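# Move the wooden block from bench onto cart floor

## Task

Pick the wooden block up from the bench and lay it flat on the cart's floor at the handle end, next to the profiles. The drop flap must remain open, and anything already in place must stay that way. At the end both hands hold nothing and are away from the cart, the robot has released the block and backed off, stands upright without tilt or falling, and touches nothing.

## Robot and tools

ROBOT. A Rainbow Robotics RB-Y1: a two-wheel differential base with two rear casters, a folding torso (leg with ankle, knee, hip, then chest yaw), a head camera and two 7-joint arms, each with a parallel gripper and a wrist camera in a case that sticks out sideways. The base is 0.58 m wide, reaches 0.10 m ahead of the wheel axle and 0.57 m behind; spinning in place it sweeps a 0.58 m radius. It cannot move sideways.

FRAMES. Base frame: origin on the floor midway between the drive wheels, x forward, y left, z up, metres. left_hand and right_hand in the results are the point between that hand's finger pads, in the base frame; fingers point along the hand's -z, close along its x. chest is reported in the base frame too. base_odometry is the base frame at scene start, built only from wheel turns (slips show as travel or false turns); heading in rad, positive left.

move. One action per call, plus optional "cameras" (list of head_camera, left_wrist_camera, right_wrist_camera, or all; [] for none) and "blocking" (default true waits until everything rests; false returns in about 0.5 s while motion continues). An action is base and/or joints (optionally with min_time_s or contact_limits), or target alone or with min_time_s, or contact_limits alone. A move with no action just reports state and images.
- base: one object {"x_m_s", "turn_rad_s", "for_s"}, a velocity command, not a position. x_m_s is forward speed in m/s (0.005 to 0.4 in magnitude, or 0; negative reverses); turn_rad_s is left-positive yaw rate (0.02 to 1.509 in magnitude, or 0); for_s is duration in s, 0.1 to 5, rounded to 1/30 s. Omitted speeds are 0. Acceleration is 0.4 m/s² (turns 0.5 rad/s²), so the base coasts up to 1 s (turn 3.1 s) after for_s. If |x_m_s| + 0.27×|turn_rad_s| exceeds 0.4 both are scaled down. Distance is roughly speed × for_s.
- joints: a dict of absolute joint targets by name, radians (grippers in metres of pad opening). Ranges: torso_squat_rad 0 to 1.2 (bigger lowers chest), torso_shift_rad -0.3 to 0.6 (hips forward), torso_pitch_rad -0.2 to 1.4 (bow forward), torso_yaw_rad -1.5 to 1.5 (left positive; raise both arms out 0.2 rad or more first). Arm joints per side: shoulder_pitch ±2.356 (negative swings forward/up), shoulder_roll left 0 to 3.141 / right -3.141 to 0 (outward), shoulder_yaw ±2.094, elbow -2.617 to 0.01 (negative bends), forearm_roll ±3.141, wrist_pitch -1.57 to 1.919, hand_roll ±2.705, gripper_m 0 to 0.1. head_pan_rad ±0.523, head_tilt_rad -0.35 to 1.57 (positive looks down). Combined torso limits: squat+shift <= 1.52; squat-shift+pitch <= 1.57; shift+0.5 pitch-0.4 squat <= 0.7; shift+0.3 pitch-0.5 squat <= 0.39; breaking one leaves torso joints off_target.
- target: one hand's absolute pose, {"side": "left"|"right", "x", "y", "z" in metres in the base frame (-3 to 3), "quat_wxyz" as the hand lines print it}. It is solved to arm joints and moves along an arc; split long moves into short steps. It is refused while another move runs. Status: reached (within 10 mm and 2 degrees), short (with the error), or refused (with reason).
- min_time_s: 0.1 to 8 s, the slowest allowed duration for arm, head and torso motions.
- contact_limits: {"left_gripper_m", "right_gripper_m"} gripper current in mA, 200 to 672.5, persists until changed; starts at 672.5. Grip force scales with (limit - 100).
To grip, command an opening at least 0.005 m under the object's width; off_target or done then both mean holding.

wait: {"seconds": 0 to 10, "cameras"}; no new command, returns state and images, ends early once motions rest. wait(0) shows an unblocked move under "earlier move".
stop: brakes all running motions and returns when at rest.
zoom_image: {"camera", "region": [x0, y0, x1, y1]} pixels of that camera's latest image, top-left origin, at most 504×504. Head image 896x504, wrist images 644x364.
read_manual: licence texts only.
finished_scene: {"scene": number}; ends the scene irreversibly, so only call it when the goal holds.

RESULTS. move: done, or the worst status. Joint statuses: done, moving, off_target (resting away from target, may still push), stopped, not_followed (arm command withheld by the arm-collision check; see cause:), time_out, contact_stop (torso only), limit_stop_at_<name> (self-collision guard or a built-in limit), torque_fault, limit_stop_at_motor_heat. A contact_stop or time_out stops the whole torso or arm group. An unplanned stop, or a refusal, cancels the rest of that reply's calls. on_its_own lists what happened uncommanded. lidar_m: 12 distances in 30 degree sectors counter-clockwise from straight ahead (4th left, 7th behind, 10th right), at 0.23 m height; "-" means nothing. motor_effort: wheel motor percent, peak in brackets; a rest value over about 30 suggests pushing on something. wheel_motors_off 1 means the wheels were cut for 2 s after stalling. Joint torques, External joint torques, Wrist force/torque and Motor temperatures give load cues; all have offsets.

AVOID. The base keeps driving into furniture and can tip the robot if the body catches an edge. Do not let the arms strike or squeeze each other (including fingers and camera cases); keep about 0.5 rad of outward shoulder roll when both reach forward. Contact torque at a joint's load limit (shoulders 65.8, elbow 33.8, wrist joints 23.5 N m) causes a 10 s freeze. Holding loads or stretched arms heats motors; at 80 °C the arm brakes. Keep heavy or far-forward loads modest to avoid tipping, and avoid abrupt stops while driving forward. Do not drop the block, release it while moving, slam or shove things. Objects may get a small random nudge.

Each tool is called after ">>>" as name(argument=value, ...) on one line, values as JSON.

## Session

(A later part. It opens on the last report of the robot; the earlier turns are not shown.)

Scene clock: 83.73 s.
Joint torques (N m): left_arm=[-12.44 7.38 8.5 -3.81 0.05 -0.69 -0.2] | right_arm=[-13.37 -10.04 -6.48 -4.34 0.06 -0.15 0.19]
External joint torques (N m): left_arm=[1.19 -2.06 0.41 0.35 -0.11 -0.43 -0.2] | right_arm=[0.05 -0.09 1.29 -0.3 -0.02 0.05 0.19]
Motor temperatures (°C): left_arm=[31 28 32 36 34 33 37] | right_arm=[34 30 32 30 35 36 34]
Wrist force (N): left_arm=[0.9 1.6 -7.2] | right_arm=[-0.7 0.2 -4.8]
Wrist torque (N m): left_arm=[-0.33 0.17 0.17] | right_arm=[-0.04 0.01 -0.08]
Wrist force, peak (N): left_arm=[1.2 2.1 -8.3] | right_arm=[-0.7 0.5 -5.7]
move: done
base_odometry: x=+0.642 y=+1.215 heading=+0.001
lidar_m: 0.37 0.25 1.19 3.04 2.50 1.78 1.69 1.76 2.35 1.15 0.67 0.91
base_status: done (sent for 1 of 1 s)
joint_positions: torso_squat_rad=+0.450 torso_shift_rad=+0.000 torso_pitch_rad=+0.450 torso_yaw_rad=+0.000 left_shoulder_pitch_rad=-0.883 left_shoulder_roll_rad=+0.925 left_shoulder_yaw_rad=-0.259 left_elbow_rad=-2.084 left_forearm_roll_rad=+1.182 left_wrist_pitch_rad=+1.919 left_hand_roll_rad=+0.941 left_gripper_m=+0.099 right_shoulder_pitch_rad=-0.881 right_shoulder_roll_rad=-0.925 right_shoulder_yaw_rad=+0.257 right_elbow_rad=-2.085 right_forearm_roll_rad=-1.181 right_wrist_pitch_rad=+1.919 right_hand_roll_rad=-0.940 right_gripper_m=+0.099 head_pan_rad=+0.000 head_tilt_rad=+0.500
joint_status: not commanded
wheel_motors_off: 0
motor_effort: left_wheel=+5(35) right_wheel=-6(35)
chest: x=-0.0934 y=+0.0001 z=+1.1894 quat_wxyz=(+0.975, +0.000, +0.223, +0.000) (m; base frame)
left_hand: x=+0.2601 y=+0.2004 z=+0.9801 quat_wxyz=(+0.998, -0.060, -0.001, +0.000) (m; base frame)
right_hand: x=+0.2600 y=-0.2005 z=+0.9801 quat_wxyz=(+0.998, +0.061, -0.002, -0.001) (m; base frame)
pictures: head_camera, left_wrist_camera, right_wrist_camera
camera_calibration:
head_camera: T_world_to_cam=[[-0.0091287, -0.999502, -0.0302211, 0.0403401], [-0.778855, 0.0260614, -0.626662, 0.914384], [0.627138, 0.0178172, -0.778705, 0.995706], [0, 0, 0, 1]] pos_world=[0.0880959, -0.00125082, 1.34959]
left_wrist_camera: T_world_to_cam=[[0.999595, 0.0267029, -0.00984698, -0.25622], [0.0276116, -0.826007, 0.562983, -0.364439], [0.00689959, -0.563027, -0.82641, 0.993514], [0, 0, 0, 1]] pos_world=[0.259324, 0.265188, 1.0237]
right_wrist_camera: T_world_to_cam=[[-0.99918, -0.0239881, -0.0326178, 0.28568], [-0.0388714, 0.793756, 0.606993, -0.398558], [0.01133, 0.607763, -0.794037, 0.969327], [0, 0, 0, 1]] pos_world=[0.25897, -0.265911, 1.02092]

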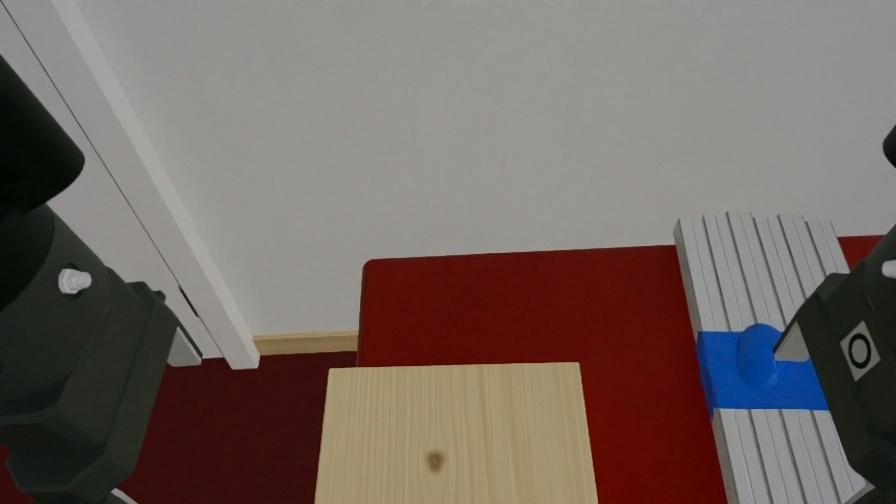

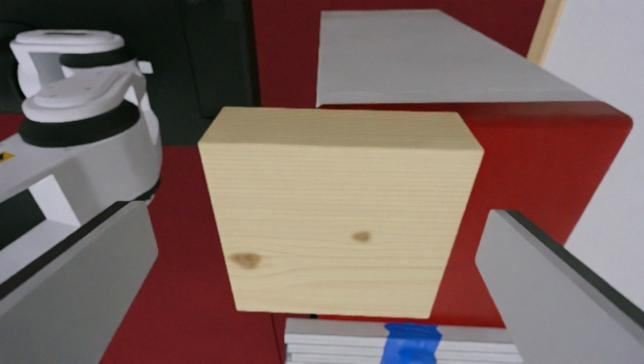

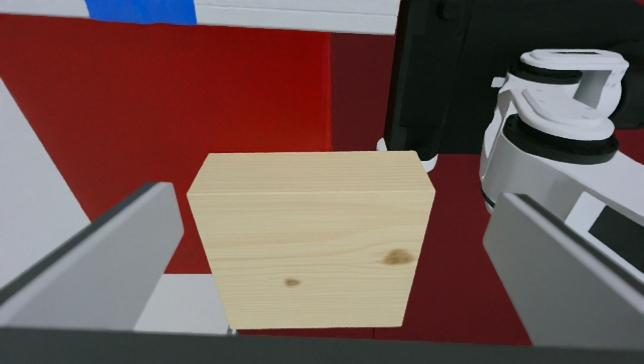

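>>> move(target={"side":"left","x":0.272,"y":0.205,"z":0.88,"quat_wxyz":[0.9982,-0.06,0,0]}, cameras=[])

>>> move(target={"side":"right","x":0.272,"y":-0.14,"z":0.88,"quat_wxyz":[0.9982,0.06,0,0]})

>>> move(target={"side":"left","x":0.272,"y":0.205,"z":0.785,"quat_wxyz":[0.9982,-0.06,0,0]})

>>> move(target={"side":"right","x":0.272,"y":-0.14,"z":0.785,"quat_wxyz":[0.9982,0.06,0,0]})

Scene clock: 95.90 s.
Joint torques (N m): left_arm=[-13.52 7.96 9.26 -5.93 0.34 -0.3 0.16] | right_arm=[-13.78 -10.2 -6.9 -4 0.01 -0.19 0.22]
External joint torques (N m): left_arm=[-0.22 -1.09 1.35 -0.03 0.14 -0.07 0.16] | right_arm=[-0.37 -0.25 0.87 0.04 -0.07 0.01 0.22]
Motor temperatures (°C): left_arm=[31 28 32 36 34 32 37] | right_arm=[34 30 32 30 35 36 34]
Wrist force (N): left_arm=[1.0 1.8 -7.0] | right_arm=[-0.4 -0.1 -5.2]
Wrist torque (N m): left_arm=[-0.32 0.19 0.11] | right_arm=[-0.03 0.05 -0.10]
Wrist force, peak (N): left_arm=[-0.1 2.7 -9.1] | right_arm=[-1.1 0.0 -5.7]
move: done
base_odometry: x=+0.642 y=+1.215 heading=+0.001
lidar_m: 0.36 0.26 1.18 3.04 2.48 1.78 1.70 1.77 2.35 1.15 0.68 0.90
base_status: not commanded
joint_positions: torso_squat_rad=+0.450 torso_shift_rad=+0.000 torso_pitch_rad=+0.450 torso_yaw_rad=+0.000 left_shoulder_pitch_rad=-0.763 left_shoulder_roll_rad=+0.839 left_shoulder_yaw_rad=-0.379 left_elbow_rad=-1.882 left_forearm_roll_rad=+0.960 left_wrist_pitch_rad=+1.684 left_hand_roll_rad=+0.755 left_gripper_m=+0.099 right_shoulder_pitch_rad=-0.881 right_shoulder_roll_rad=-0.925 right_shoulder_yaw_rad=+0.257 right_elbow_rad=-2.085 right_forearm_roll_rad=-1.181 right_wrist_pitch_rad=+1.919 right_hand_roll_rad=-0.940 right_gripper_m=+0.099 head_pan_rad=+0.000 head_tilt_rad=+0.500
joint_status: all done
wheel_motors_off: 0
motor_effort: left_wheel=+7(9) right_wheel=-6(8)
chest: x=-0.0934 y=+0.0001 z=+1.1894 quat_wxyz=(+0.975, +0.000, +0.223, +0.000) (m; base frame)
left_hand: x=+0.2717 y=+0.2051 z=+0.8802 quat_wxyz=(+0.998, -0.060, +0.000, +0.000) (m; base frame)
left_hand_status: reached (checked arc, planned for 0.5 s): 0 mm and 0.0 deg off.
right_hand: x=+0.2600 y=-0.2005 z=+0.9802 quat_wxyz=(+0.998, +0.061, -0.002, -0.001) (m; base frame)
pictures: none
No camera images: "cameras" was empty.

Scene clock: 96.80 s.
Joint torques (N m): left_arm=[-12.7 7.67 9.1 -5.52 0.18 -0.2 0.13] | right_arm=[-15.17 -7.59 -7.43 -6.37 -0.27 0.14 0.07]
External joint torques (N m): left_arm=[0.6 -1.38 1.19 0.38 -0.02 0.03 0.14] | right_arm=[-0.75 -0.68 -0.3 -0.38 -0.35 0.33 0.07]
Motor temperatures (°C): left_arm=[31 28 32 36 34 32 37] | right_arm=[34 30 32 30 35 36 34]
Wrist force (N): left_arm=[1.0 2.6 -7.6] | right_arm=[-0.9 0.7 -5.1]
Wrist torque (N m): left_arm=[-0.43 0.20 0.10] | right_arm=[-0.11 -0.03 -0.09]
Wrist force, peak (N): left_arm=[0.7 1.8 -8.3] | right_arm=[-0.9 0.6 -6.2]
move: done
base_odometry: x=+0.642 y=+1.215 heading=+0.001
lidar_m: 0.35 0.26 1.19 3.03 2.49 1.78 1.68 1.76 2.35 1.15 0.68 0.91
base_status: not commanded
joint_positions: torso_squat_rad=+0.450 torso_shift_rad=+0.000 torso_pitch_rad=+0.450 torso_yaw_rad=+0.000 left_shoulder_pitch_rad=-0.763 left_shoulder_roll_rad=+0.839 left_shoulder_yaw_rad=-0.379 left_elbow_rad=-1.882 left_forearm_roll_rad=+0.960 left_wrist_pitch_rad=+1.684 left_hand_roll_rad=+0.755 left_gripper_m=+0.099 right_shoulder_pitch_rad=-0.883 right_shoulder_roll_rad=-0.710 right_shoulder_yaw_rad=+0.505 right_elbow_rad=-1.861 right_forearm_roll_rad=-0.891 right_wrist_pitch_rad=+1.723 right_hand_roll_rad=-0.894 right_gripper_m=+0.099 head_pan_rad=+0.000 head_tilt_rad=+0.500
joint_status: all done
wheel_motors_off: 0
motor_effort: left_wheel=+7(8) right_wheel=-5(8)
chest: x=-0.0934 y=+0.0001 z=+1.1894 quat_wxyz=(+0.975, +0.000, +0.223, +0.000) (m; base frame)
left_hand: x=+0.2717 y=+0.2051 z=+0.8803 quat_wxyz=(+0.998, -0.060, +0.000, +0.000) (m; base frame)
right_hand: x=+0.2719 y=-0.1399 z=+0.8799 quat_wxyz=(+0.998, +0.060, +0.000, +0.000) (m; base frame)
right_hand_status: reached (checked arc, planned for 0.6 s): 0 mm and 0.0 deg off.
pictures: head_camera, left_wrist_camera, right_wrist_camera
camera_calibration:
head_camera: T_world_to_cam=[[-0.00904594, -0.999504, -0.0301619, 0.0402517], [-0.778767, 0.0259623, -0.626776, 0.914451], [0.627248, 0.0178193, -0.778616, 0.995638], [0, 0, 0, 1]] pos_world=[0.087996, -0.00125112, 1.34959]
left_wrist_camera: T_world_to_cam=[[0.999606, 0.0256857, -0.0112935, -0.267511], [0.0275915, -0.826676, 0.562001, -0.303685], [0.00509934, -0.562092, -0.827059, 0.914383], [0, 0, 0, 1]] pos_world=[0.271122, 0.269789, 0.923899]
right_wrist_camera: T_world_to_cam=[[-0.999235, -0.0257783, -0.0294123, 0.292744], [-0.0383378, 0.794326, 0.606281, -0.384875], [0.00773412, 0.606945, -0.794707, 0.854253], [0, 0, 0, 1]] pos_world=[0.271157, -0.205221, 0.920833]

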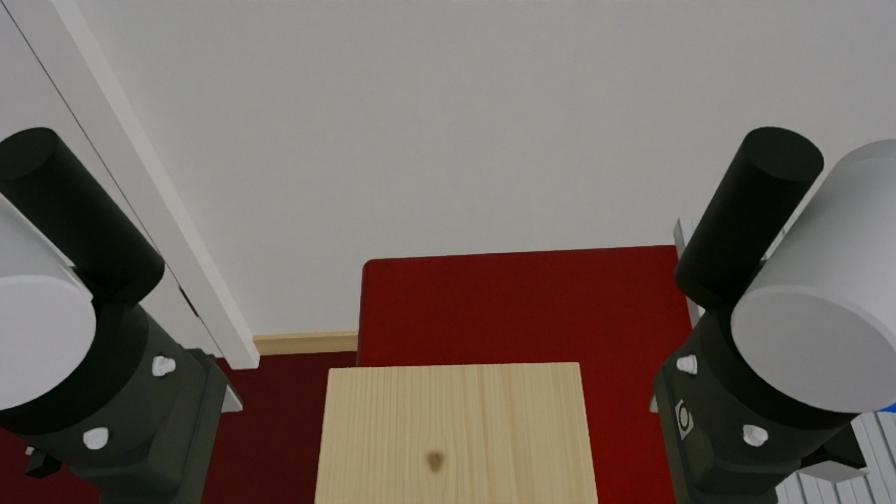

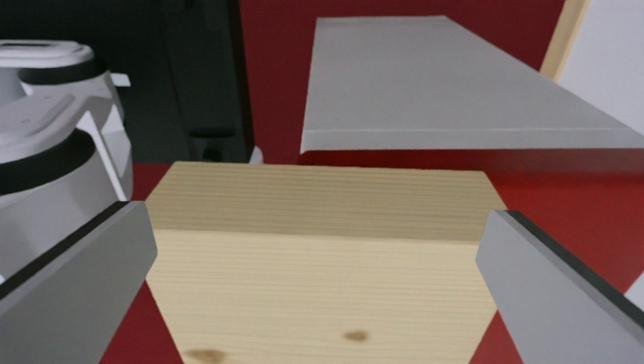

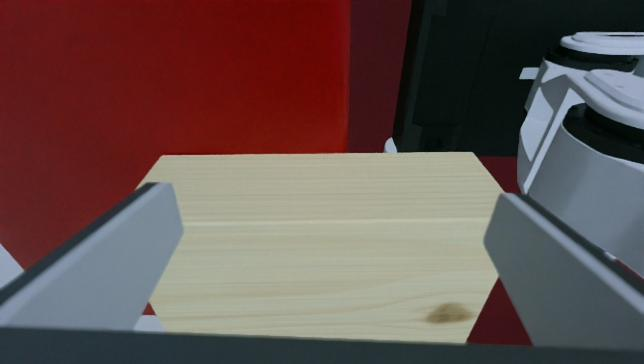

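Scene clock: 97.77 s.
Joint torques (N m): left_arm=[-12.53 6.89 7.85 -6.61 0.29 -0.23 -0.09] | right_arm=[-15.37 -7.66 -7.66 -6.28 -0.3 -0.16 0.12]
External joint torques (N m): left_arm=[0.43 -1.28 0.88 0.1 0.08 -0.01 -0.09] | right_arm=[-0.96 -0.76 -0.53 -0.29 -0.38 0.04 0.12]
Motor temperatures (°C): left_arm=[31 28 32 36 34 32 37] | right_arm=[34 30 32 30 35 36 34]
Wrist force (N): left_arm=[0.9 2.2 -7.4] | right_arm=[-0.7 0.5 -4.9]
Wrist torque (N m): left_arm=[-0.34 0.19 0.09] | right_arm=[-0.07 0.01 -0.10]
Wrist force, peak (N): left_arm=[0.3 2.6 -9.4] | right_arm=[-0.6 0.2 -5.7]
move: done
base_odometry: x=+0.642 y=+1.215 heading=+0.001
lidar_m: 0.37 0.26 1.18 3.03 2.48 1.77 1.69 1.76 2.35 1.16 0.68 0.91
base_status: not commanded
joint_positions: torso_squat_rad=+0.450 torso_shift_rad=+0.000 torso_pitch_rad=+0.450 torso_yaw_rad=+0.000 left_shoulder_pitch_rad=-0.708 left_shoulder_roll_rad=+0.720 left_shoulder_yaw_rad=-0.474 left_elbow_rad=-1.616 left_forearm_roll_rad=+0.813 left_wrist_pitch_rad=+1.447 left_hand_roll_rad=+0.611 left_gripper_m=+0.099 right_shoulder_pitch_rad=-0.883 right_shoulder_roll_rad=-0.710 right_shoulder_yaw_rad=+0.505 right_elbow_rad=-1.861 right_forearm_roll_rad=-0.891 right_wrist_pitch_rad=+1.723 right_hand_roll_rad=-0.894 right_gripper_m=+0.099 head_pan_rad=+0.000 head_tilt_rad=+0.500
joint_status: all done
wheel_motors_off: 0
motor_effort: left_wheel=+7(8) right_wheel=-7(8)
chest: x=-0.0934 y=+0.0001 z=+1.1894 quat_wxyz=(+0.975, +0.000, +0.223, +0.000) (m; base frame)
left_hand: x=+0.2717 y=+0.2050 z=+0.7853 quat_wxyz=(+0.998, -0.060, +0.000, +0.000) (m; base frame)
left_hand_status: reached (checked arc, planned for 0.6 s): 0 mm and 0.0 deg off.
right_hand: x=+0.2719 y=-0.1399 z=+0.8799 quat_wxyz=(+0.998, +0.060, +0.000, +0.000) (m; base frame)
pictures: head_camera, left_wrist_camera, right_wrist_camera
camera_calibration:
head_camera: T_world_to_cam=[[-0.00912471, -0.999502, -0.0302233, 0.0403418], [-0.778767, 0.0260621, -0.626772, 0.914445], [0.627247, 0.0178178, -0.778617, 0.99564], [0, 0, 0, 1]] pos_world=[0.0879959, -0.00125082, 1.34959]
left_wrist_camera: T_world_to_cam=[[0.999606, 0.0257447, -0.0112127, -0.268666], [0.0275949, -0.826674, 0.562004, -0.250354], [0.0051993, -0.562092, -0.827059, 0.835868], [0, 0, 0, 1]] pos_world=[0.271122, 0.269789, 0.828999]
right_wrist_camera: T_world_to_cam=[[-0.999239, -0.025697, -0.0293515, 0.292702], [-0.0382363, 0.794328, 0.606284, -0.384827], [0.00773505, 0.606945, -0.794706, 0.854313], [0, 0, 0, 1]] pos_world=[0.271157, -0.205321, 0.920833]

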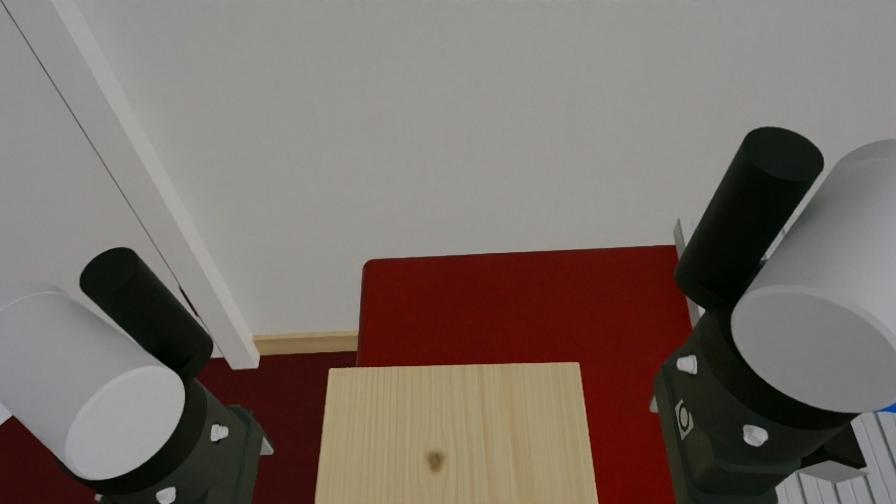

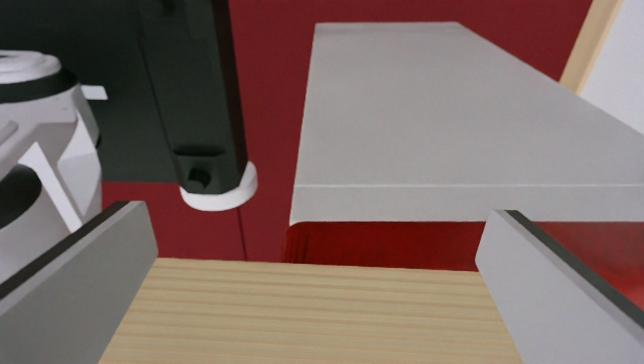

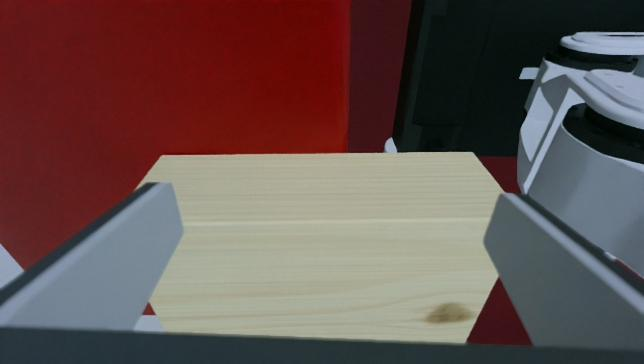

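Scene clock: 98.73 s.
Joint torques (N m): left_arm=[-12.14 6.59 8.17 -6.23 0.26 -0.3 -0.13] | right_arm=[-14.79 -5.74 -6.07 -7.3 -0.13 -0.01 -0.2]
External joint torques (N m): left_arm=[0.82 -1.58 1.2 0.48 0.04 -0.09 -0.13] | right_arm=[-0.95 0.32 0.17 -0.65 -0.2 0.16 -0.2]
Motor temperatures (°C): left_arm=[31 28 32 36 34 32 37] | right_arm=[34 30 32 30 35 36 34]
Wrist force (N): left_arm=[0.3 2.0 -7.7] | right_arm=[-0.5 0.5 -5.2]
Wrist torque (N m): left_arm=[-0.33 0.11 0.07] | right_arm=[-0.07 0.02 -0.09]
Wrist force, peak (N): left_arm=[1.6 2.2 -8.1] | right_arm=[-0.9 1.0 -6.8]
move: done
base_odometry: x=+0.642 y=+1.215 heading=+0.001
lidar_m: 0.36 0.26 1.19 3.03 2.49 1.78 1.68 1.74 2.35 1.15 0.67 0.91
base_status: not commanded
joint_positions: torso_squat_rad=+0.450 torso_shift_rad=+0.000 torso_pitch_rad=+0.450 torso_yaw_rad=+0.000 left_shoulder_pitch_rad=-0.708 left_shoulder_roll_rad=+0.721 left_shoulder_yaw_rad=-0.474 left_elbow_rad=-1.616 left_forearm_roll_rad=+0.813 left_wrist_pitch_rad=+1.447 left_hand_roll_rad=+0.611 left_gripper_m=+0.099 right_shoulder_pitch_rad=-0.808 right_shoulder_roll_rad=-0.615 right_shoulder_yaw_rad=+0.592 right_elbow_rad=-1.598 right_forearm_roll_rad=-0.751 right_wrist_pitch_rad=+1.470 right_hand_roll_rad=-0.756 right_gripper_m=+0.099 head_pan_rad=+0.000 head_tilt_rad=+0.500
joint_status: all done
wheel_motors_off: 0
motor_effort: left_wheel=+7(8) right_wheel=-6(7)
chest: x=-0.0934 y=+0.0001 z=+1.1894 quat_wxyz=(+0.975, +0.000, +0.223, +0.000) (m; base frame)
left_hand: x=+0.2717 y=+0.2050 z=+0.7854 quat_wxyz=(+0.998, -0.060, +0.000, +0.000) (m; base frame)
right_hand: x=+0.2716 y=-0.1402 z=+0.7853 quat_wxyz=(+0.998, +0.060, +0.000, +0.000) (m; base frame)
right_hand_status: reached (checked arc, planned for 0.6 s): 0 mm and 0.0 deg off.
pictures: head_camera, left_wrist_camera, right_wrist_camera
camera_calibration:
head_camera: T_world_to_cam=[[-0.00912471, -0.999502, -0.0302233, 0.0403418], [-0.778767, 0.0260621, -0.626772, 0.914445], [0.627247, 0.0178178, -0.778617, 0.99564], [0, 0, 0, 1]] pos_world=[0.0879959, -0.00125082, 1.34959]
left_wrist_camera: T_world_to_cam=[[0.999608, 0.0256626, -0.0111557, -0.268691], [0.027495, -0.826677, 0.562005, -0.250327], [0.00520036, -0.562091, -0.827059, 0.835867], [0, 0, 0, 1]] pos_world=[0.271122, 0.269789, 0.828999]
right_wrist_camera: T_world_to_cam=[[-0.99922, -0.0254739, -0.0301589, 0.290332], [-0.0385446, 0.794643, 0.605852, -0.326817], [0.0085321, 0.606542, -0.795006, 0.779205], [0, 0, 0, 1]] pos_world=[0.270861, -0.205522, 0.826231]

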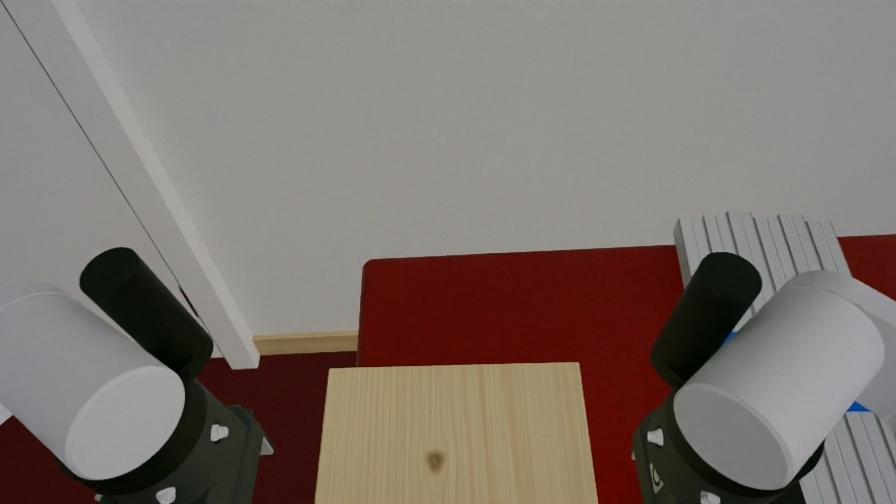

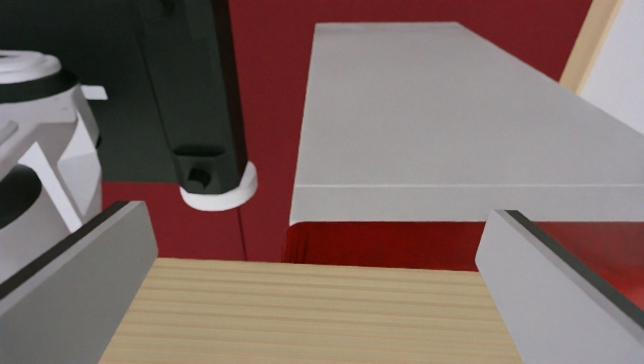

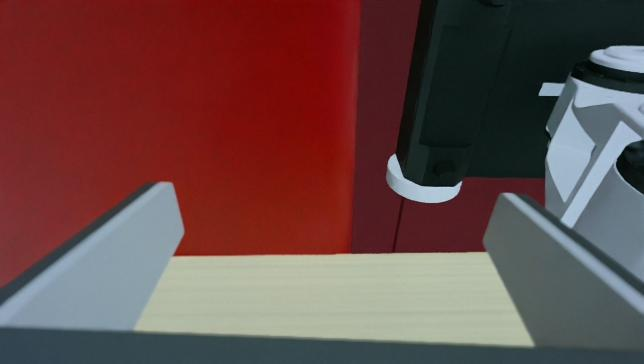

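>>> move(target={"side":"left","x":0.272,"y":0.19,"z":0.76,"quat_wxyz":[0.9982,-0.06,0,0]}, cameras=[])

>>> move(target={"side":"right","x":0.272,"y":-0.13,"z":0.76,"quat_wxyz":[0.9982,0.06,0,0]})

>>> move(target={"side":"left","x":0.272,"y":0.163,"z":0.76,"quat_wxyz":[0.9982,-0.06,0,0]}, cameras=[])

>>> move(target={"side":"right","x":0.272,"y":-0.102,"z":0.76,"quat_wxyz":[0.9982,0.06,0,0]})

Scene clock: 104.77 s.
Joint torques (N m): left_arm=[-12.96 6.37 7.12 -6.25 0.13 -0.46 -0.22] | right_arm=[-14.32 -5.68 -6.31 -7.2 -0.09 -0.1 -0.24]
External joint torques (N m): left_arm=[0.24 -0.89 0.66 0.64 -0.08 -0.25 -0.22] | right_arm=[-0.49 0.38 -0.06 -0.55 -0.16 0.08 -0.24]
Motor temperatures (°C): left_arm=[31 28 32 36 34 32 37] | right_arm=[34 30 32 30 35 36 34]
Wrist force (N): left_arm=[0.4 1.9 -7.4] | right_arm=[-1.1 0.5 -5.1]
Wrist torque (N m): left_arm=[-0.31 0.12 0.10] | right_arm=[-0.09 -0.03 -0.10]
Wrist force, peak (N): left_arm=[1.6 2.6 -8.2] | right_arm=[-0.7 0.5 -5.8]
move: done
base_odometry: x=+0.642 y=+1.215 heading=+0.001
lidar_m: 0.37 0.26 1.17 3.02 2.49 1.77 1.69 1.76 2.33 1.15 0.66 0.91
base_status: not commanded
joint_positions: torso_squat_rad=+0.450 torso_shift_rad=+0.000 torso_pitch_rad=+0.450 torso_yaw_rad=+0.000 left_shoulder_pitch_rad=-0.725 left_shoulder_roll_rad=+0.655 left_shoulder_yaw_rad=-0.513 left_elbow_rad=-1.522 left_forearm_roll_rad=+0.765 left_wrist_pitch_rad=+1.389 left_hand_roll_rad=+0.600 left_gripper_m=+0.099 right_shoulder_pitch_rad=-0.808 right_shoulder_roll_rad=-0.615 right_shoulder_yaw_rad=+0.592 right_elbow_rad=-1.598 right_forearm_roll_rad=-0.751 right_wrist_pitch_rad=+1.470 right_hand_roll_rad=-0.756 right_gripper_m=+0.099 head_pan_rad=+0.000 head_tilt_rad=+0.500
joint_status: all done
wheel_motors_off: 0
motor_effort: left_wheel=+6(8) right_wheel=-6(8)
chest: x=-0.0934 y=+0.0001 z=+1.1894 quat_wxyz=(+0.975, +0.000, +0.223, +0.000) (m; base frame)
left_hand: x=+0.2719 y=+0.1899 z=+0.7602 quat_wxyz=(+0.998, -0.060, +0.000, +0.000) (m; base frame)
left_hand_status: reached (checked arc, planned for 0.4 s): 0 mm and 0.0 deg off.
right_hand: x=+0.2716 y=-0.1402 z=+0.7853 quat_wxyz=(+0.998, +0.060, +0.000, +0.000) (m; base frame)
pictures: none
No camera images: "cameras" was empty.

Scene clock: 105.63 s.
Joint torques (N m): left_arm=[-12.59 5.93 7.25 -6.43 0 -0.52 -0.23] | right_arm=[-15.55 -4.48 -5.33 -7.04 0.01 0.04 0.1]
External joint torques (N m): left_arm=[0.61 -1.33 0.78 0.45 -0.21 -0.31 -0.22] | right_arm=[-1.58 0.88 0.48 -0.31 -0.06 0.21 0.1]
Motor temperatures (°C): left_arm=[31 28 32 36 34 32 37] | right_arm=[34 30 32 30 35 36 34]
Wrist force (N): left_arm=[1.0 1.6 -7.5] | right_arm=[-0.7 0.0 -5.4]
Wrist torque (N m): left_arm=[-0.29 0.24 0.11] | right_arm=[0.01 0.01 -0.08]
Wrist force, peak (N): left_arm=[1.1 2.8 -8.3] | right_arm=[-1.0 -0.1 -6.2]
move: done
base_odometry: x=+0.642 y=+1.215 heading=+0.001
lidar_m: 0.36 0.25 1.19 3.04 2.48 1.78 1.68 1.75 2.35 1.16 0.68 0.91
base_status: not commanded
joint_positions: torso_squat_rad=+0.450 torso_shift_rad=+0.000 torso_pitch_rad=+0.450 torso_yaw_rad=+0.000 left_shoulder_pitch_rad=-0.725 left_shoulder_roll_rad=+0.655 left_shoulder_yaw_rad=-0.513 left_elbow_rad=-1.522 left_forearm_roll_rad=+0.765 left_wrist_pitch_rad=+1.389 left_hand_roll_rad=+0.600 left_gripper_m=+0.099 right_shoulder_pitch_rad=-0.816 right_shoulder_roll_rad=-0.560 right_shoulder_yaw_rad=+0.621 right_elbow_rad=-1.493 right_forearm_roll_rad=-0.714 right_wrist_pitch_rad=+1.402 right_hand_roll_rad=-0.732 right_gripper_m=+0.099 head_pan_rad=+0.000 head_tilt_rad=+0.500
joint_status: all done
wheel_motors_off: 0
motor_effort: left_wheel=+7(8) right_wheel=-6(9)
chest: x=-0.0934 y=+0.0001 z=+1.1894 quat_wxyz=(+0.975, +0.000, +0.223, +0.000) (m; base frame)
left_hand: x=+0.2719 y=+0.1900 z=+0.7602 quat_wxyz=(+0.998, -0.060, +0.000, +0.000) (m; base frame)
right_hand: x=+0.2718 y=-0.1302 z=+0.7601 quat_wxyz=(+0.998, +0.060, +0.000, +0.000) (m; base frame)
right_hand_status: reached (checked arc, planned for 0.4 s): 0 mm and 0.0 deg off.
pictures: head_camera, left_wrist_camera, right_wrist_camera
camera_calibration:
head_camera: T_world_to_cam=[[-0.00912471, -0.999502, -0.0302233, 0.0403418], [-0.778767, 0.0260621, -0.626772, 0.914445], [0.627247, 0.0178178, -0.778617, 0.99564], [0, 0, 0, 1]] pos_world=[0.0879959, -0.00125082, 1.34959]
left_wrist_camera: T_world_to_cam=[[0.999602, 0.0256765, -0.0116614, -0.268383], [0.0277894, -0.826519, 0.562223, -0.248866], [0.00479759, -0.562323, -0.826904, 0.806637], [0, 0, 0, 1]] pos_world=[0.271322, 0.254789, 0.8038]
right_wrist_camera: T_world_to_cam=[[-0.999238, -0.0253247, -0.0296871, 0.289681], [-0.0381422, 0.794475, 0.606098, -0.319829], [0.00823644, 0.606768, -0.794836, 0.753093], [0, 0, 0, 1]] pos_world=[0.271058, -0.195521, 0.801032]

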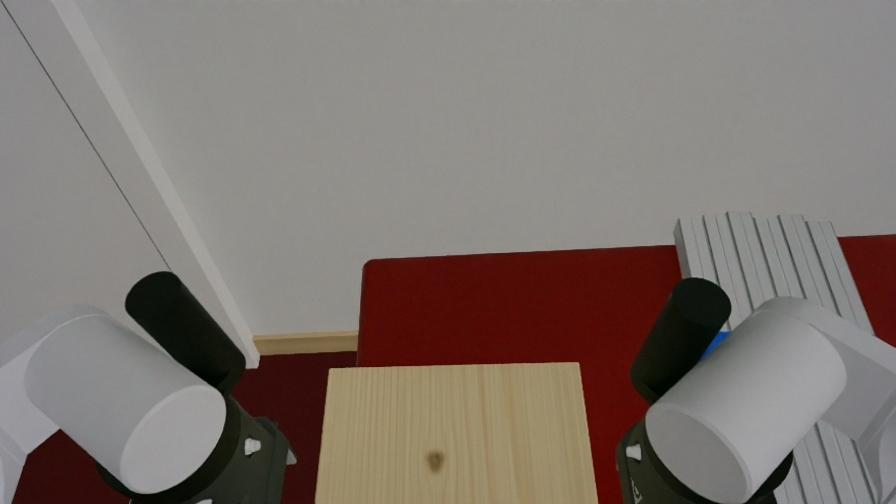

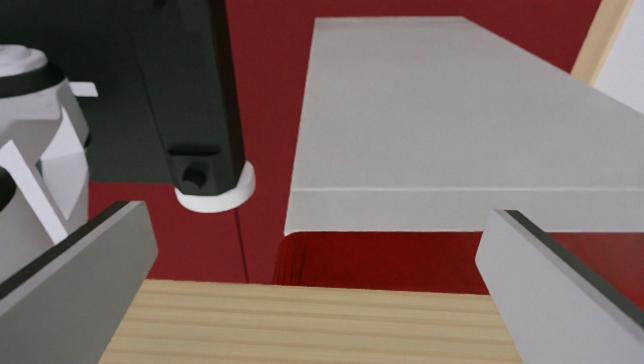

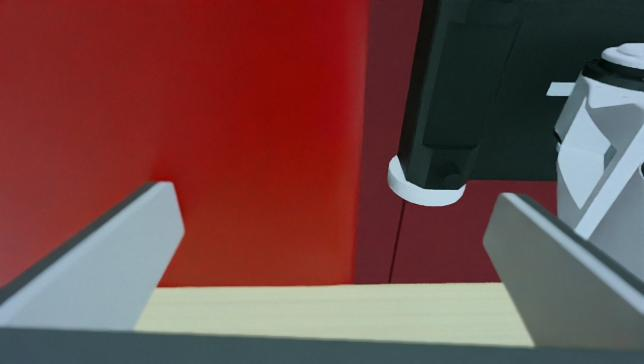

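Scene clock: 106.43 s.
Joint torques (N m): left_arm=[-12.95 5.07 6.71 -6.24 0.12 -0.32 0.11] | right_arm=[-15.46 -4.69 -5.17 -7.06 0.09 -0.12 0.06]
External joint torques (N m): left_arm=[0.67 -1 0.52 0.88 -0.09 -0.1 0.11] | right_arm=[-1.5 0.67 0.64 -0.33 0.03 0.06 0.06]
Motor temperatures (°C): left_arm=[31 28 32 36 34 32 37] | right_arm=[34 30 32 30 35 36 34]
Wrist force (N): left_arm=[1.1 2.3 -7.6] | right_arm=[-1.0 1.0 -5.4]
Wrist torque (N m): left_arm=[-0.35 0.22 0.07] | right_arm=[-0.11 -0.03 -0.12]
Wrist force, peak (N): left_arm=[0.1 3.8 -8.2] | right_arm=[-0.5 0.3 -5.9]
move: done
base_odometry: x=+0.642 y=+1.215 heading=+0.001
lidar_m: 0.37 0.26 1.19 3.04 2.49 1.78 1.68 1.75 2.36 1.16 0.67 0.91
base_status: not commanded
joint_positions: torso_squat_rad=+0.450 torso_shift_rad=+0.000 torso_pitch_rad=+0.450 torso_yaw_rad=+0.000 left_shoulder_pitch_rad=-0.758 left_shoulder_roll_rad=+0.602 left_shoulder_yaw_rad=-0.544 left_elbow_rad=-1.515 left_forearm_roll_rad=+0.728 left_wrist_pitch_rad=+1.406 left_hand_roll_rad=+0.650 left_gripper_m=+0.099 right_shoulder_pitch_rad=-0.816 right_shoulder_roll_rad=-0.560 right_shoulder_yaw_rad=+0.621 right_elbow_rad=-1.493 right_forearm_roll_rad=-0.714 right_wrist_pitch_rad=+1.402 right_hand_roll_rad=-0.732 right_gripper_m=+0.099 head_pan_rad=+0.000 head_tilt_rad=+0.500
joint_status: all done
wheel_motors_off: 0
motor_effort: left_wheel=+6(8) right_wheel=-7(7)
chest: x=-0.0934 y=+0.0001 z=+1.1894 quat_wxyz=(+0.975, +0.000, +0.223, +0.000) (m; base frame)
left_hand: x=+0.2721 y=+0.1629 z=+0.7601 quat_wxyz=(+0.998, -0.060, +0.000, +0.000) (m; base frame)
left_hand_status: reached (checked arc, planned for 0.3 s): 0 mm and 0.0 deg off.
right_hand: x=+0.2718 y=-0.1302 z=+0.7601 quat_wxyz=(+0.998, +0.060, +0.000, +0.000) (m; base frame)
pictures: none
No camera images: "cameras" was empty.

Scene clock: 107.07 s.
Joint torques (N m): left_arm=[-12.77 5.06 6.8 -6.52 0.06 -0.27 0.03] | right_arm=[-16.16 -1.92 -4.51 -7.64 -0.44 -0.72 -0.02]
External joint torques (N m): left_arm=[0.85 -1.01 0.62 0.59 -0.15 -0.05 0.03] | right_arm=[-1.72 2.22 1.01 -0.74 -0.51 -0.54 -0.02]
Motor temperatures (°C): left_arm=[31 28 32 36 34 32 37] | right_arm=[34 30 32 30 35 36 34]
Wrist force (N): left_arm=[1.0 2.0 -7.1] | right_arm=[-1.0 -2.2 -5.8]
Wrist torque (N m): left_arm=[-0.32 0.21 0.15] | right_arm=[0.01 -0.02 -0.01]
Wrist force, peak (N): left_arm=[0.9 2.5 -8.3] | right_arm=[-4.9 -10.4 -2.9]
move: done
base_odometry: x=+0.642 y=+1.215 heading=+0.001
lidar_m: 0.37 0.26 1.17 3.03 2.49 1.77 1.69 1.77 2.35 1.17 0.67 0.91
base_status: not commanded
joint_positions: torso_squat_rad=+0.450 torso_shift_rad=+0.000 torso_pitch_rad=+0.450 torso_yaw_rad=+0.000 left_shoulder_pitch_rad=-0.758 left_shoulder_roll_rad=+0.602 left_shoulder_yaw_rad=-0.544 left_elbow_rad=-1.514 left_forearm_roll_rad=+0.728 left_wrist_pitch_rad=+1.406 left_hand_roll_rad=+0.650 left_gripper_m=+0.099 right_shoulder_pitch_rad=-0.854 right_shoulder_roll_rad=-0.497 right_shoulder_yaw_rad=+0.650 right_elbow_rad=-1.461 right_forearm_roll_rad=-0.681 right_wrist_pitch_rad=+1.413 right_hand_roll_rad=-0.773 right_gripper_m=+0.099 head_pan_rad=+0.000 head_tilt_rad=+0.500
joint_status: all done
wheel_motors_off: 0
motor_effort: left_wheel=+7(8) right_wheel=-7(7)
chest: x=-0.0934 y=+0.0001 z=+1.1894 quat_wxyz=(+0.975, +0.000, +0.223, +0.000) (m; base frame)
left_hand: x=+0.2721 y=+0.1629 z=+0.7601 quat_wxyz=(+0.998, -0.060, +0.000, +0.000) (m; base frame)
right_hand: x=+0.2719 y=-0.1024 z=+0.7599 quat_wxyz=(+0.998, +0.060, +0.000, +0.000) (m; base frame)
right_hand_status: reached (checked arc, planned for 0.3 s): 0 mm and 0.0 deg off.
pictures: head_camera, left_wrist_camera, right_wrist_camera
camera_calibration:
head_camera: T_world_to_cam=[[-0.00912471, -0.999502, -0.0302233, 0.0403418], [-0.778767, 0.0260621, -0.626772, 0.914445], [0.627247, 0.0178178, -0.778617, 0.99564], [0, 0, 0, 1]] pos_world=[0.0879959, -0.00125082, 1.34959]
left_wrist_camera: T_world_to_cam=[[0.999605, 0.0255931, -0.011611, -0.26791], [0.0276911, -0.826397, 0.562407, -0.271363], [0.00479841, -0.562506, -0.826779, 0.791256], [0, 0, 0, 1]] pos_world=[0.271522, 0.227689, 0.8037]
right_wrist_camera: T_world_to_cam=[[-0.999251, -0.0252192, -0.0293351, 0.290217], [-0.0378408, 0.79478, 0.605717, -0.341515], [0.00803922, 0.606373, -0.795139, 0.736297], [0, 0, 0, 1]] pos_world=[0.271157, -0.167723, 0.800834]

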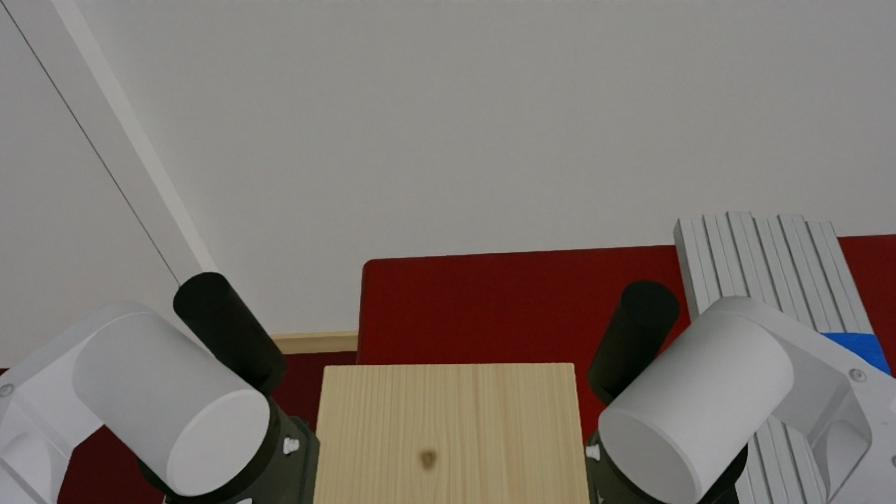

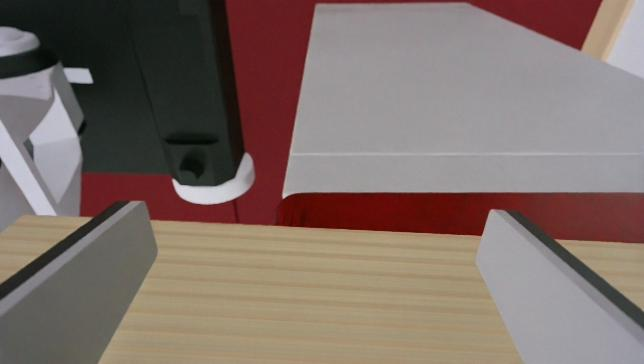

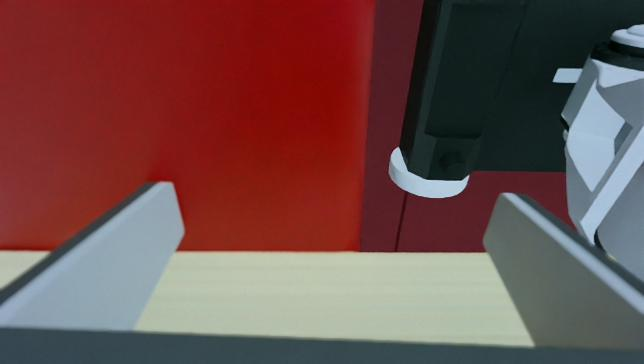

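>>> move(target={"side":"left","x":0.272,"y":0.148,"z":0.76,"quat_wxyz":[0.9982,-0.06,0,0]}, cameras=["left_wrist_camera","head_camera"])

>>> move(target={"side":"left","x":0.272,"y":0.14,"z":0.76,"quat_wxyz":[0.9982,-0.06,0,0]}, cameras=["left_wrist_camera","head_camera"])

Scene clock: 109.20 s.
Joint torques (N m): left_arm=[-19.69 -15.38 4.89 -14.98 6.47 -7.74 2.14] | right_arm=[-18.43 14.19 -4.58 -15.28 -5.03 -4.83 -1.17]
External joint torques (N m): left_arm=[-5.88 -20.92 -1.17 -7.78 6.28 -7.53 2.14] | right_arm=[-4 18.44 0.96 -8.41 -5.11 -4.66 -1.17]
Motor temperatures (°C): left_arm=[31 28 32 36 34 33 37] | right_arm=[34 30 32 30 35 36 34]
Wrist force (N): left_arm=[-5.6 43.8 3.9] | right_arm=[1.0 -35.7 0.8]
Wrist torque (N m): left_arm=[-1.18 0.60 -2.32] | right_arm=[1.25 0.27 1.30]
Wrist force, peak (N): left_arm=[-6.1 54.6 5.5] | right_arm=[0.7 -43.6 1.5]
move: done
base_odometry: x=+0.642 y=+1.215 heading=+0.001
lidar_m: 0.35 0.25 1.16 3.04 2.49 1.76 1.68 1.76 2.36 1.16 0.68 0.90
base_status: not commanded
joint_positions: torso_squat_rad=+0.450 torso_shift_rad=+0.000 torso_pitch_rad=+0.450 torso_yaw_rad=+0.000 left_shoulder_pitch_rad=-0.773 left_shoulder_roll_rad=+0.577 left_shoulder_yaw_rad=-0.560 left_elbow_rad=-1.507 left_forearm_roll_rad=+0.706 left_wrist_pitch_rad=+1.417 left_hand_roll_rad=+0.675 left_gripper_m=+0.099 right_shoulder_pitch_rad=-0.853 right_shoulder_roll_rad=-0.501 right_shoulder_yaw_rad=+0.649 right_elbow_rad=-1.459 right_forearm_roll_rad=-0.680 right_wrist_pitch_rad=+1.414 right_hand_roll_rad=-0.773 right_gripper_m=+0.099 head_pan_rad=+0.000 head_tilt_rad=+0.500
joint_status: all done
wheel_motors_off: 0
motor_effort: left_wheel=+10(10) right_wheel=-8(9)
chest: x=-0.0935 y=+0.0001 z=+1.1894 quat_wxyz=(+0.975, +0.000, +0.223, +0.000) (m; base frame)
left_hand: x=+0.2717 y=+0.1524 z=+0.7596 quat_wxyz=(+0.998, -0.056, +0.000, +0.001) (m; base frame)
left_hand_status: reached (checked arc, planned for 0.2 s): 4 mm and 0.4 deg off.
right_hand: x=+0.2723 y=-0.1056 z=+0.7592 quat_wxyz=(+0.998, +0.057, +0.000, -0.001) (m; base frame)
pictures: head_camera, left_wrist_camera
camera_calibration:
head_camera: T_world_to_cam=[[-0.00898092, -0.999502, -0.0302379, 0.0404513], [-0.778769, 0.0259593, -0.626774, 0.914509], [0.627247, 0.0179193, -0.778614, 0.995713], [0, 0, 0, 1]] pos_world=[0.0879961, -0.00115138, 1.34969]
left_wrist_camera: T_world_to_cam=[[0.999526, 0.0279626, -0.0128603, -0.266622], [0.0303904, -0.830541, 0.556128, -0.275139], [0.00486981, -0.556256, -0.830997, 0.787137], [0, 0, 0, 1]] pos_world=[0.271024, 0.216791, 0.803692]

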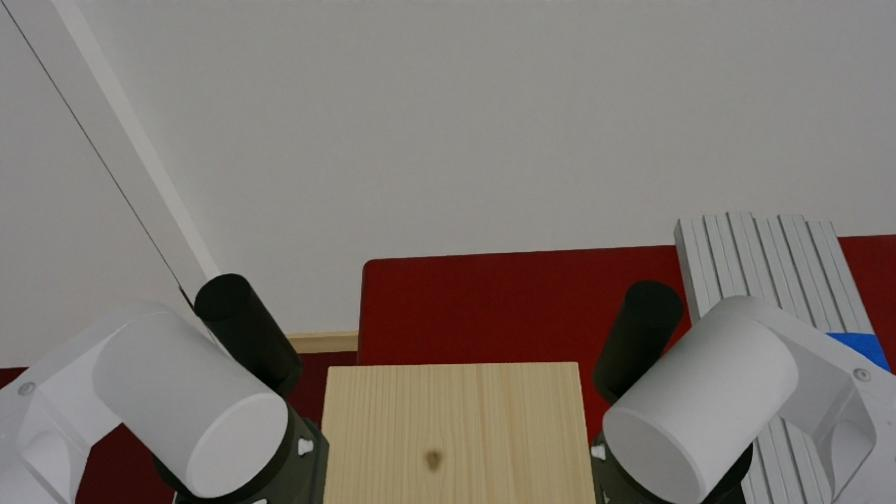

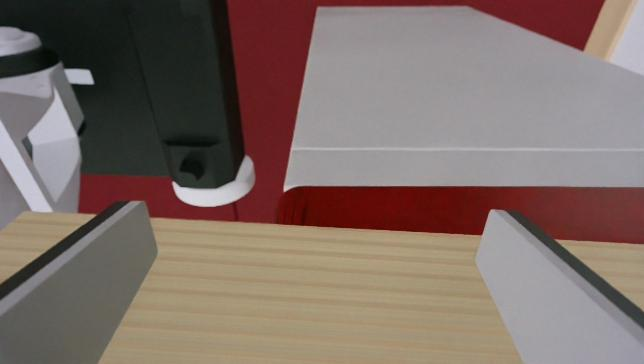

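Scene clock: 109.83 s.
Joint torques (N m): left_arm=[-23.13 -28.91 2.66 -19.92 10.59 -12.05 3.67] | right_arm=[-19.77 26.1 -3.63 -19.8 -8.38 -7.3 -1.92]
External joint torques (N m): left_arm=[-9.19 -34.17 -3.32 -12.68 10.4 -11.84 3.67] | right_arm=[-5.32 30.42 1.93 -12.95 -8.46 -7.13 -1.92]
Motor temperatures (°C): left_arm=[31 28 32 36 34 33 37] | right_arm=[34 30 32 30 36 36 34]
Wrist force (N): left_arm=[-8.5 70.4 14.1] | right_arm=[3.5 -55.6 5.6]
Wrist torque (N m): left_arm=[-1.88 0.50 -3.90] | right_arm=[1.95 0.48 2.11]
Wrist force, peak (N): left_arm=[-7.2 78.6 15.9] | right_arm=[3.3 -64.7 6.6]
move: done
base_odometry: x=+0.642 y=+1.215 heading=+0.001
lidar_m: 0.37 0.26 1.16 3.03 2.48 1.78 1.69 1.75 2.34 1.16 0.67 0.90
base_status: not commanded
joint_positions: torso_squat_rad=+0.450 torso_shift_rad=+0.000 torso_pitch_rad=+0.450 torso_yaw_rad=+0.000 left_shoulder_pitch_rad=-0.783 left_shoulder_roll_rad=+0.563 left_shoulder_yaw_rad=-0.569 left_elbow_rad=-1.499 left_forearm_roll_rad=+0.694 left_wrist_pitch_rad=+1.422 left_hand_roll_rad=+0.688 left_gripper_m=+0.099 right_shoulder_pitch_rad=-0.853 right_shoulder_roll_rad=-0.504 right_shoulder_yaw_rad=+0.649 right_elbow_rad=-1.458 right_forearm_roll_rad=-0.679 right_wrist_pitch_rad=+1.415 right_hand_roll_rad=-0.773 right_gripper_m=+0.099 head_pan_rad=+0.000 head_tilt_rad=+0.500
joint_status: all done
wheel_motors_off: 0
motor_effort: left_wheel=+11(11) right_wheel=-8(9)
chest: x=-0.0937 y=+0.0002 z=+1.1895 quat_wxyz=(+0.975, +0.000, +0.223, +0.000) (m; base frame)
left_hand: x=+0.2719 y=+0.1470 z=+0.7591 quat_wxyz=(+0.999, -0.054, +0.001, +0.002) (m; base frame)
left_hand_status: reached (checked arc, planned for 0.2 s): 7 mm and 0.8 deg off.
right_hand: x=+0.2727 y=-0.1079 z=+0.7590 quat_wxyz=(+0.999, +0.054, +0.000, -0.002) (m; base frame)
pictures: head_camera, left_wrist_camera
camera_calibration:
head_camera: T_world_to_cam=[[-0.00889278, -0.999505, -0.0301851, 0.0403723], [-0.778504, 0.0258652, -0.627106, 0.914762], [0.627576, 0.0179225, -0.778349, 0.99559], [0, 0, 0, 1]] pos_world=[0.0876961, -0.00115167, 1.34979]
left_wrist_camera: T_world_to_cam=[[0.99946, 0.0300828, -0.0132435, -0.266691], [0.0323971, -0.833586, 0.551439, -0.275865], [0.00554924, -0.55157, -0.83411, 0.785261], [0, 0, 0, 1]] pos_world=[0.271126, 0.211192, 0.803585]

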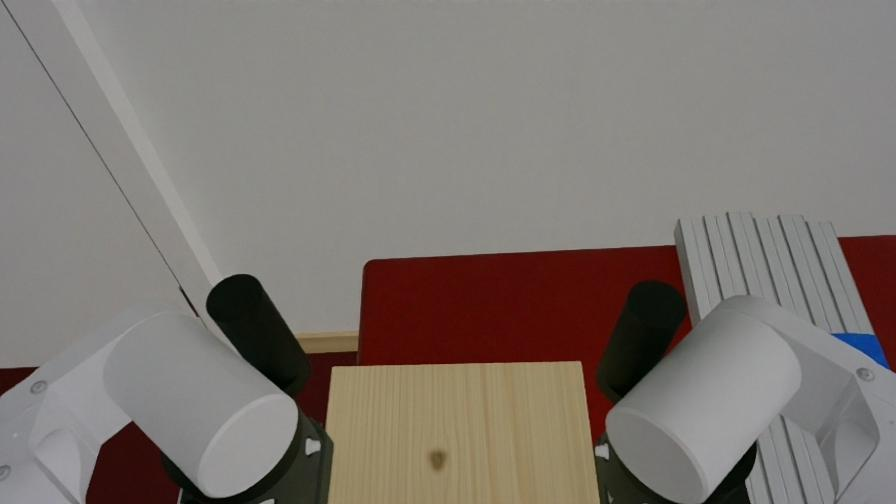

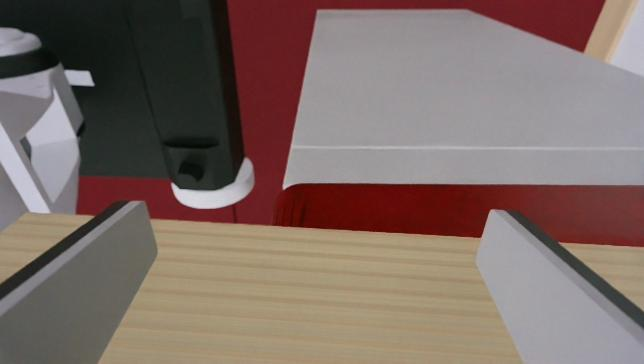

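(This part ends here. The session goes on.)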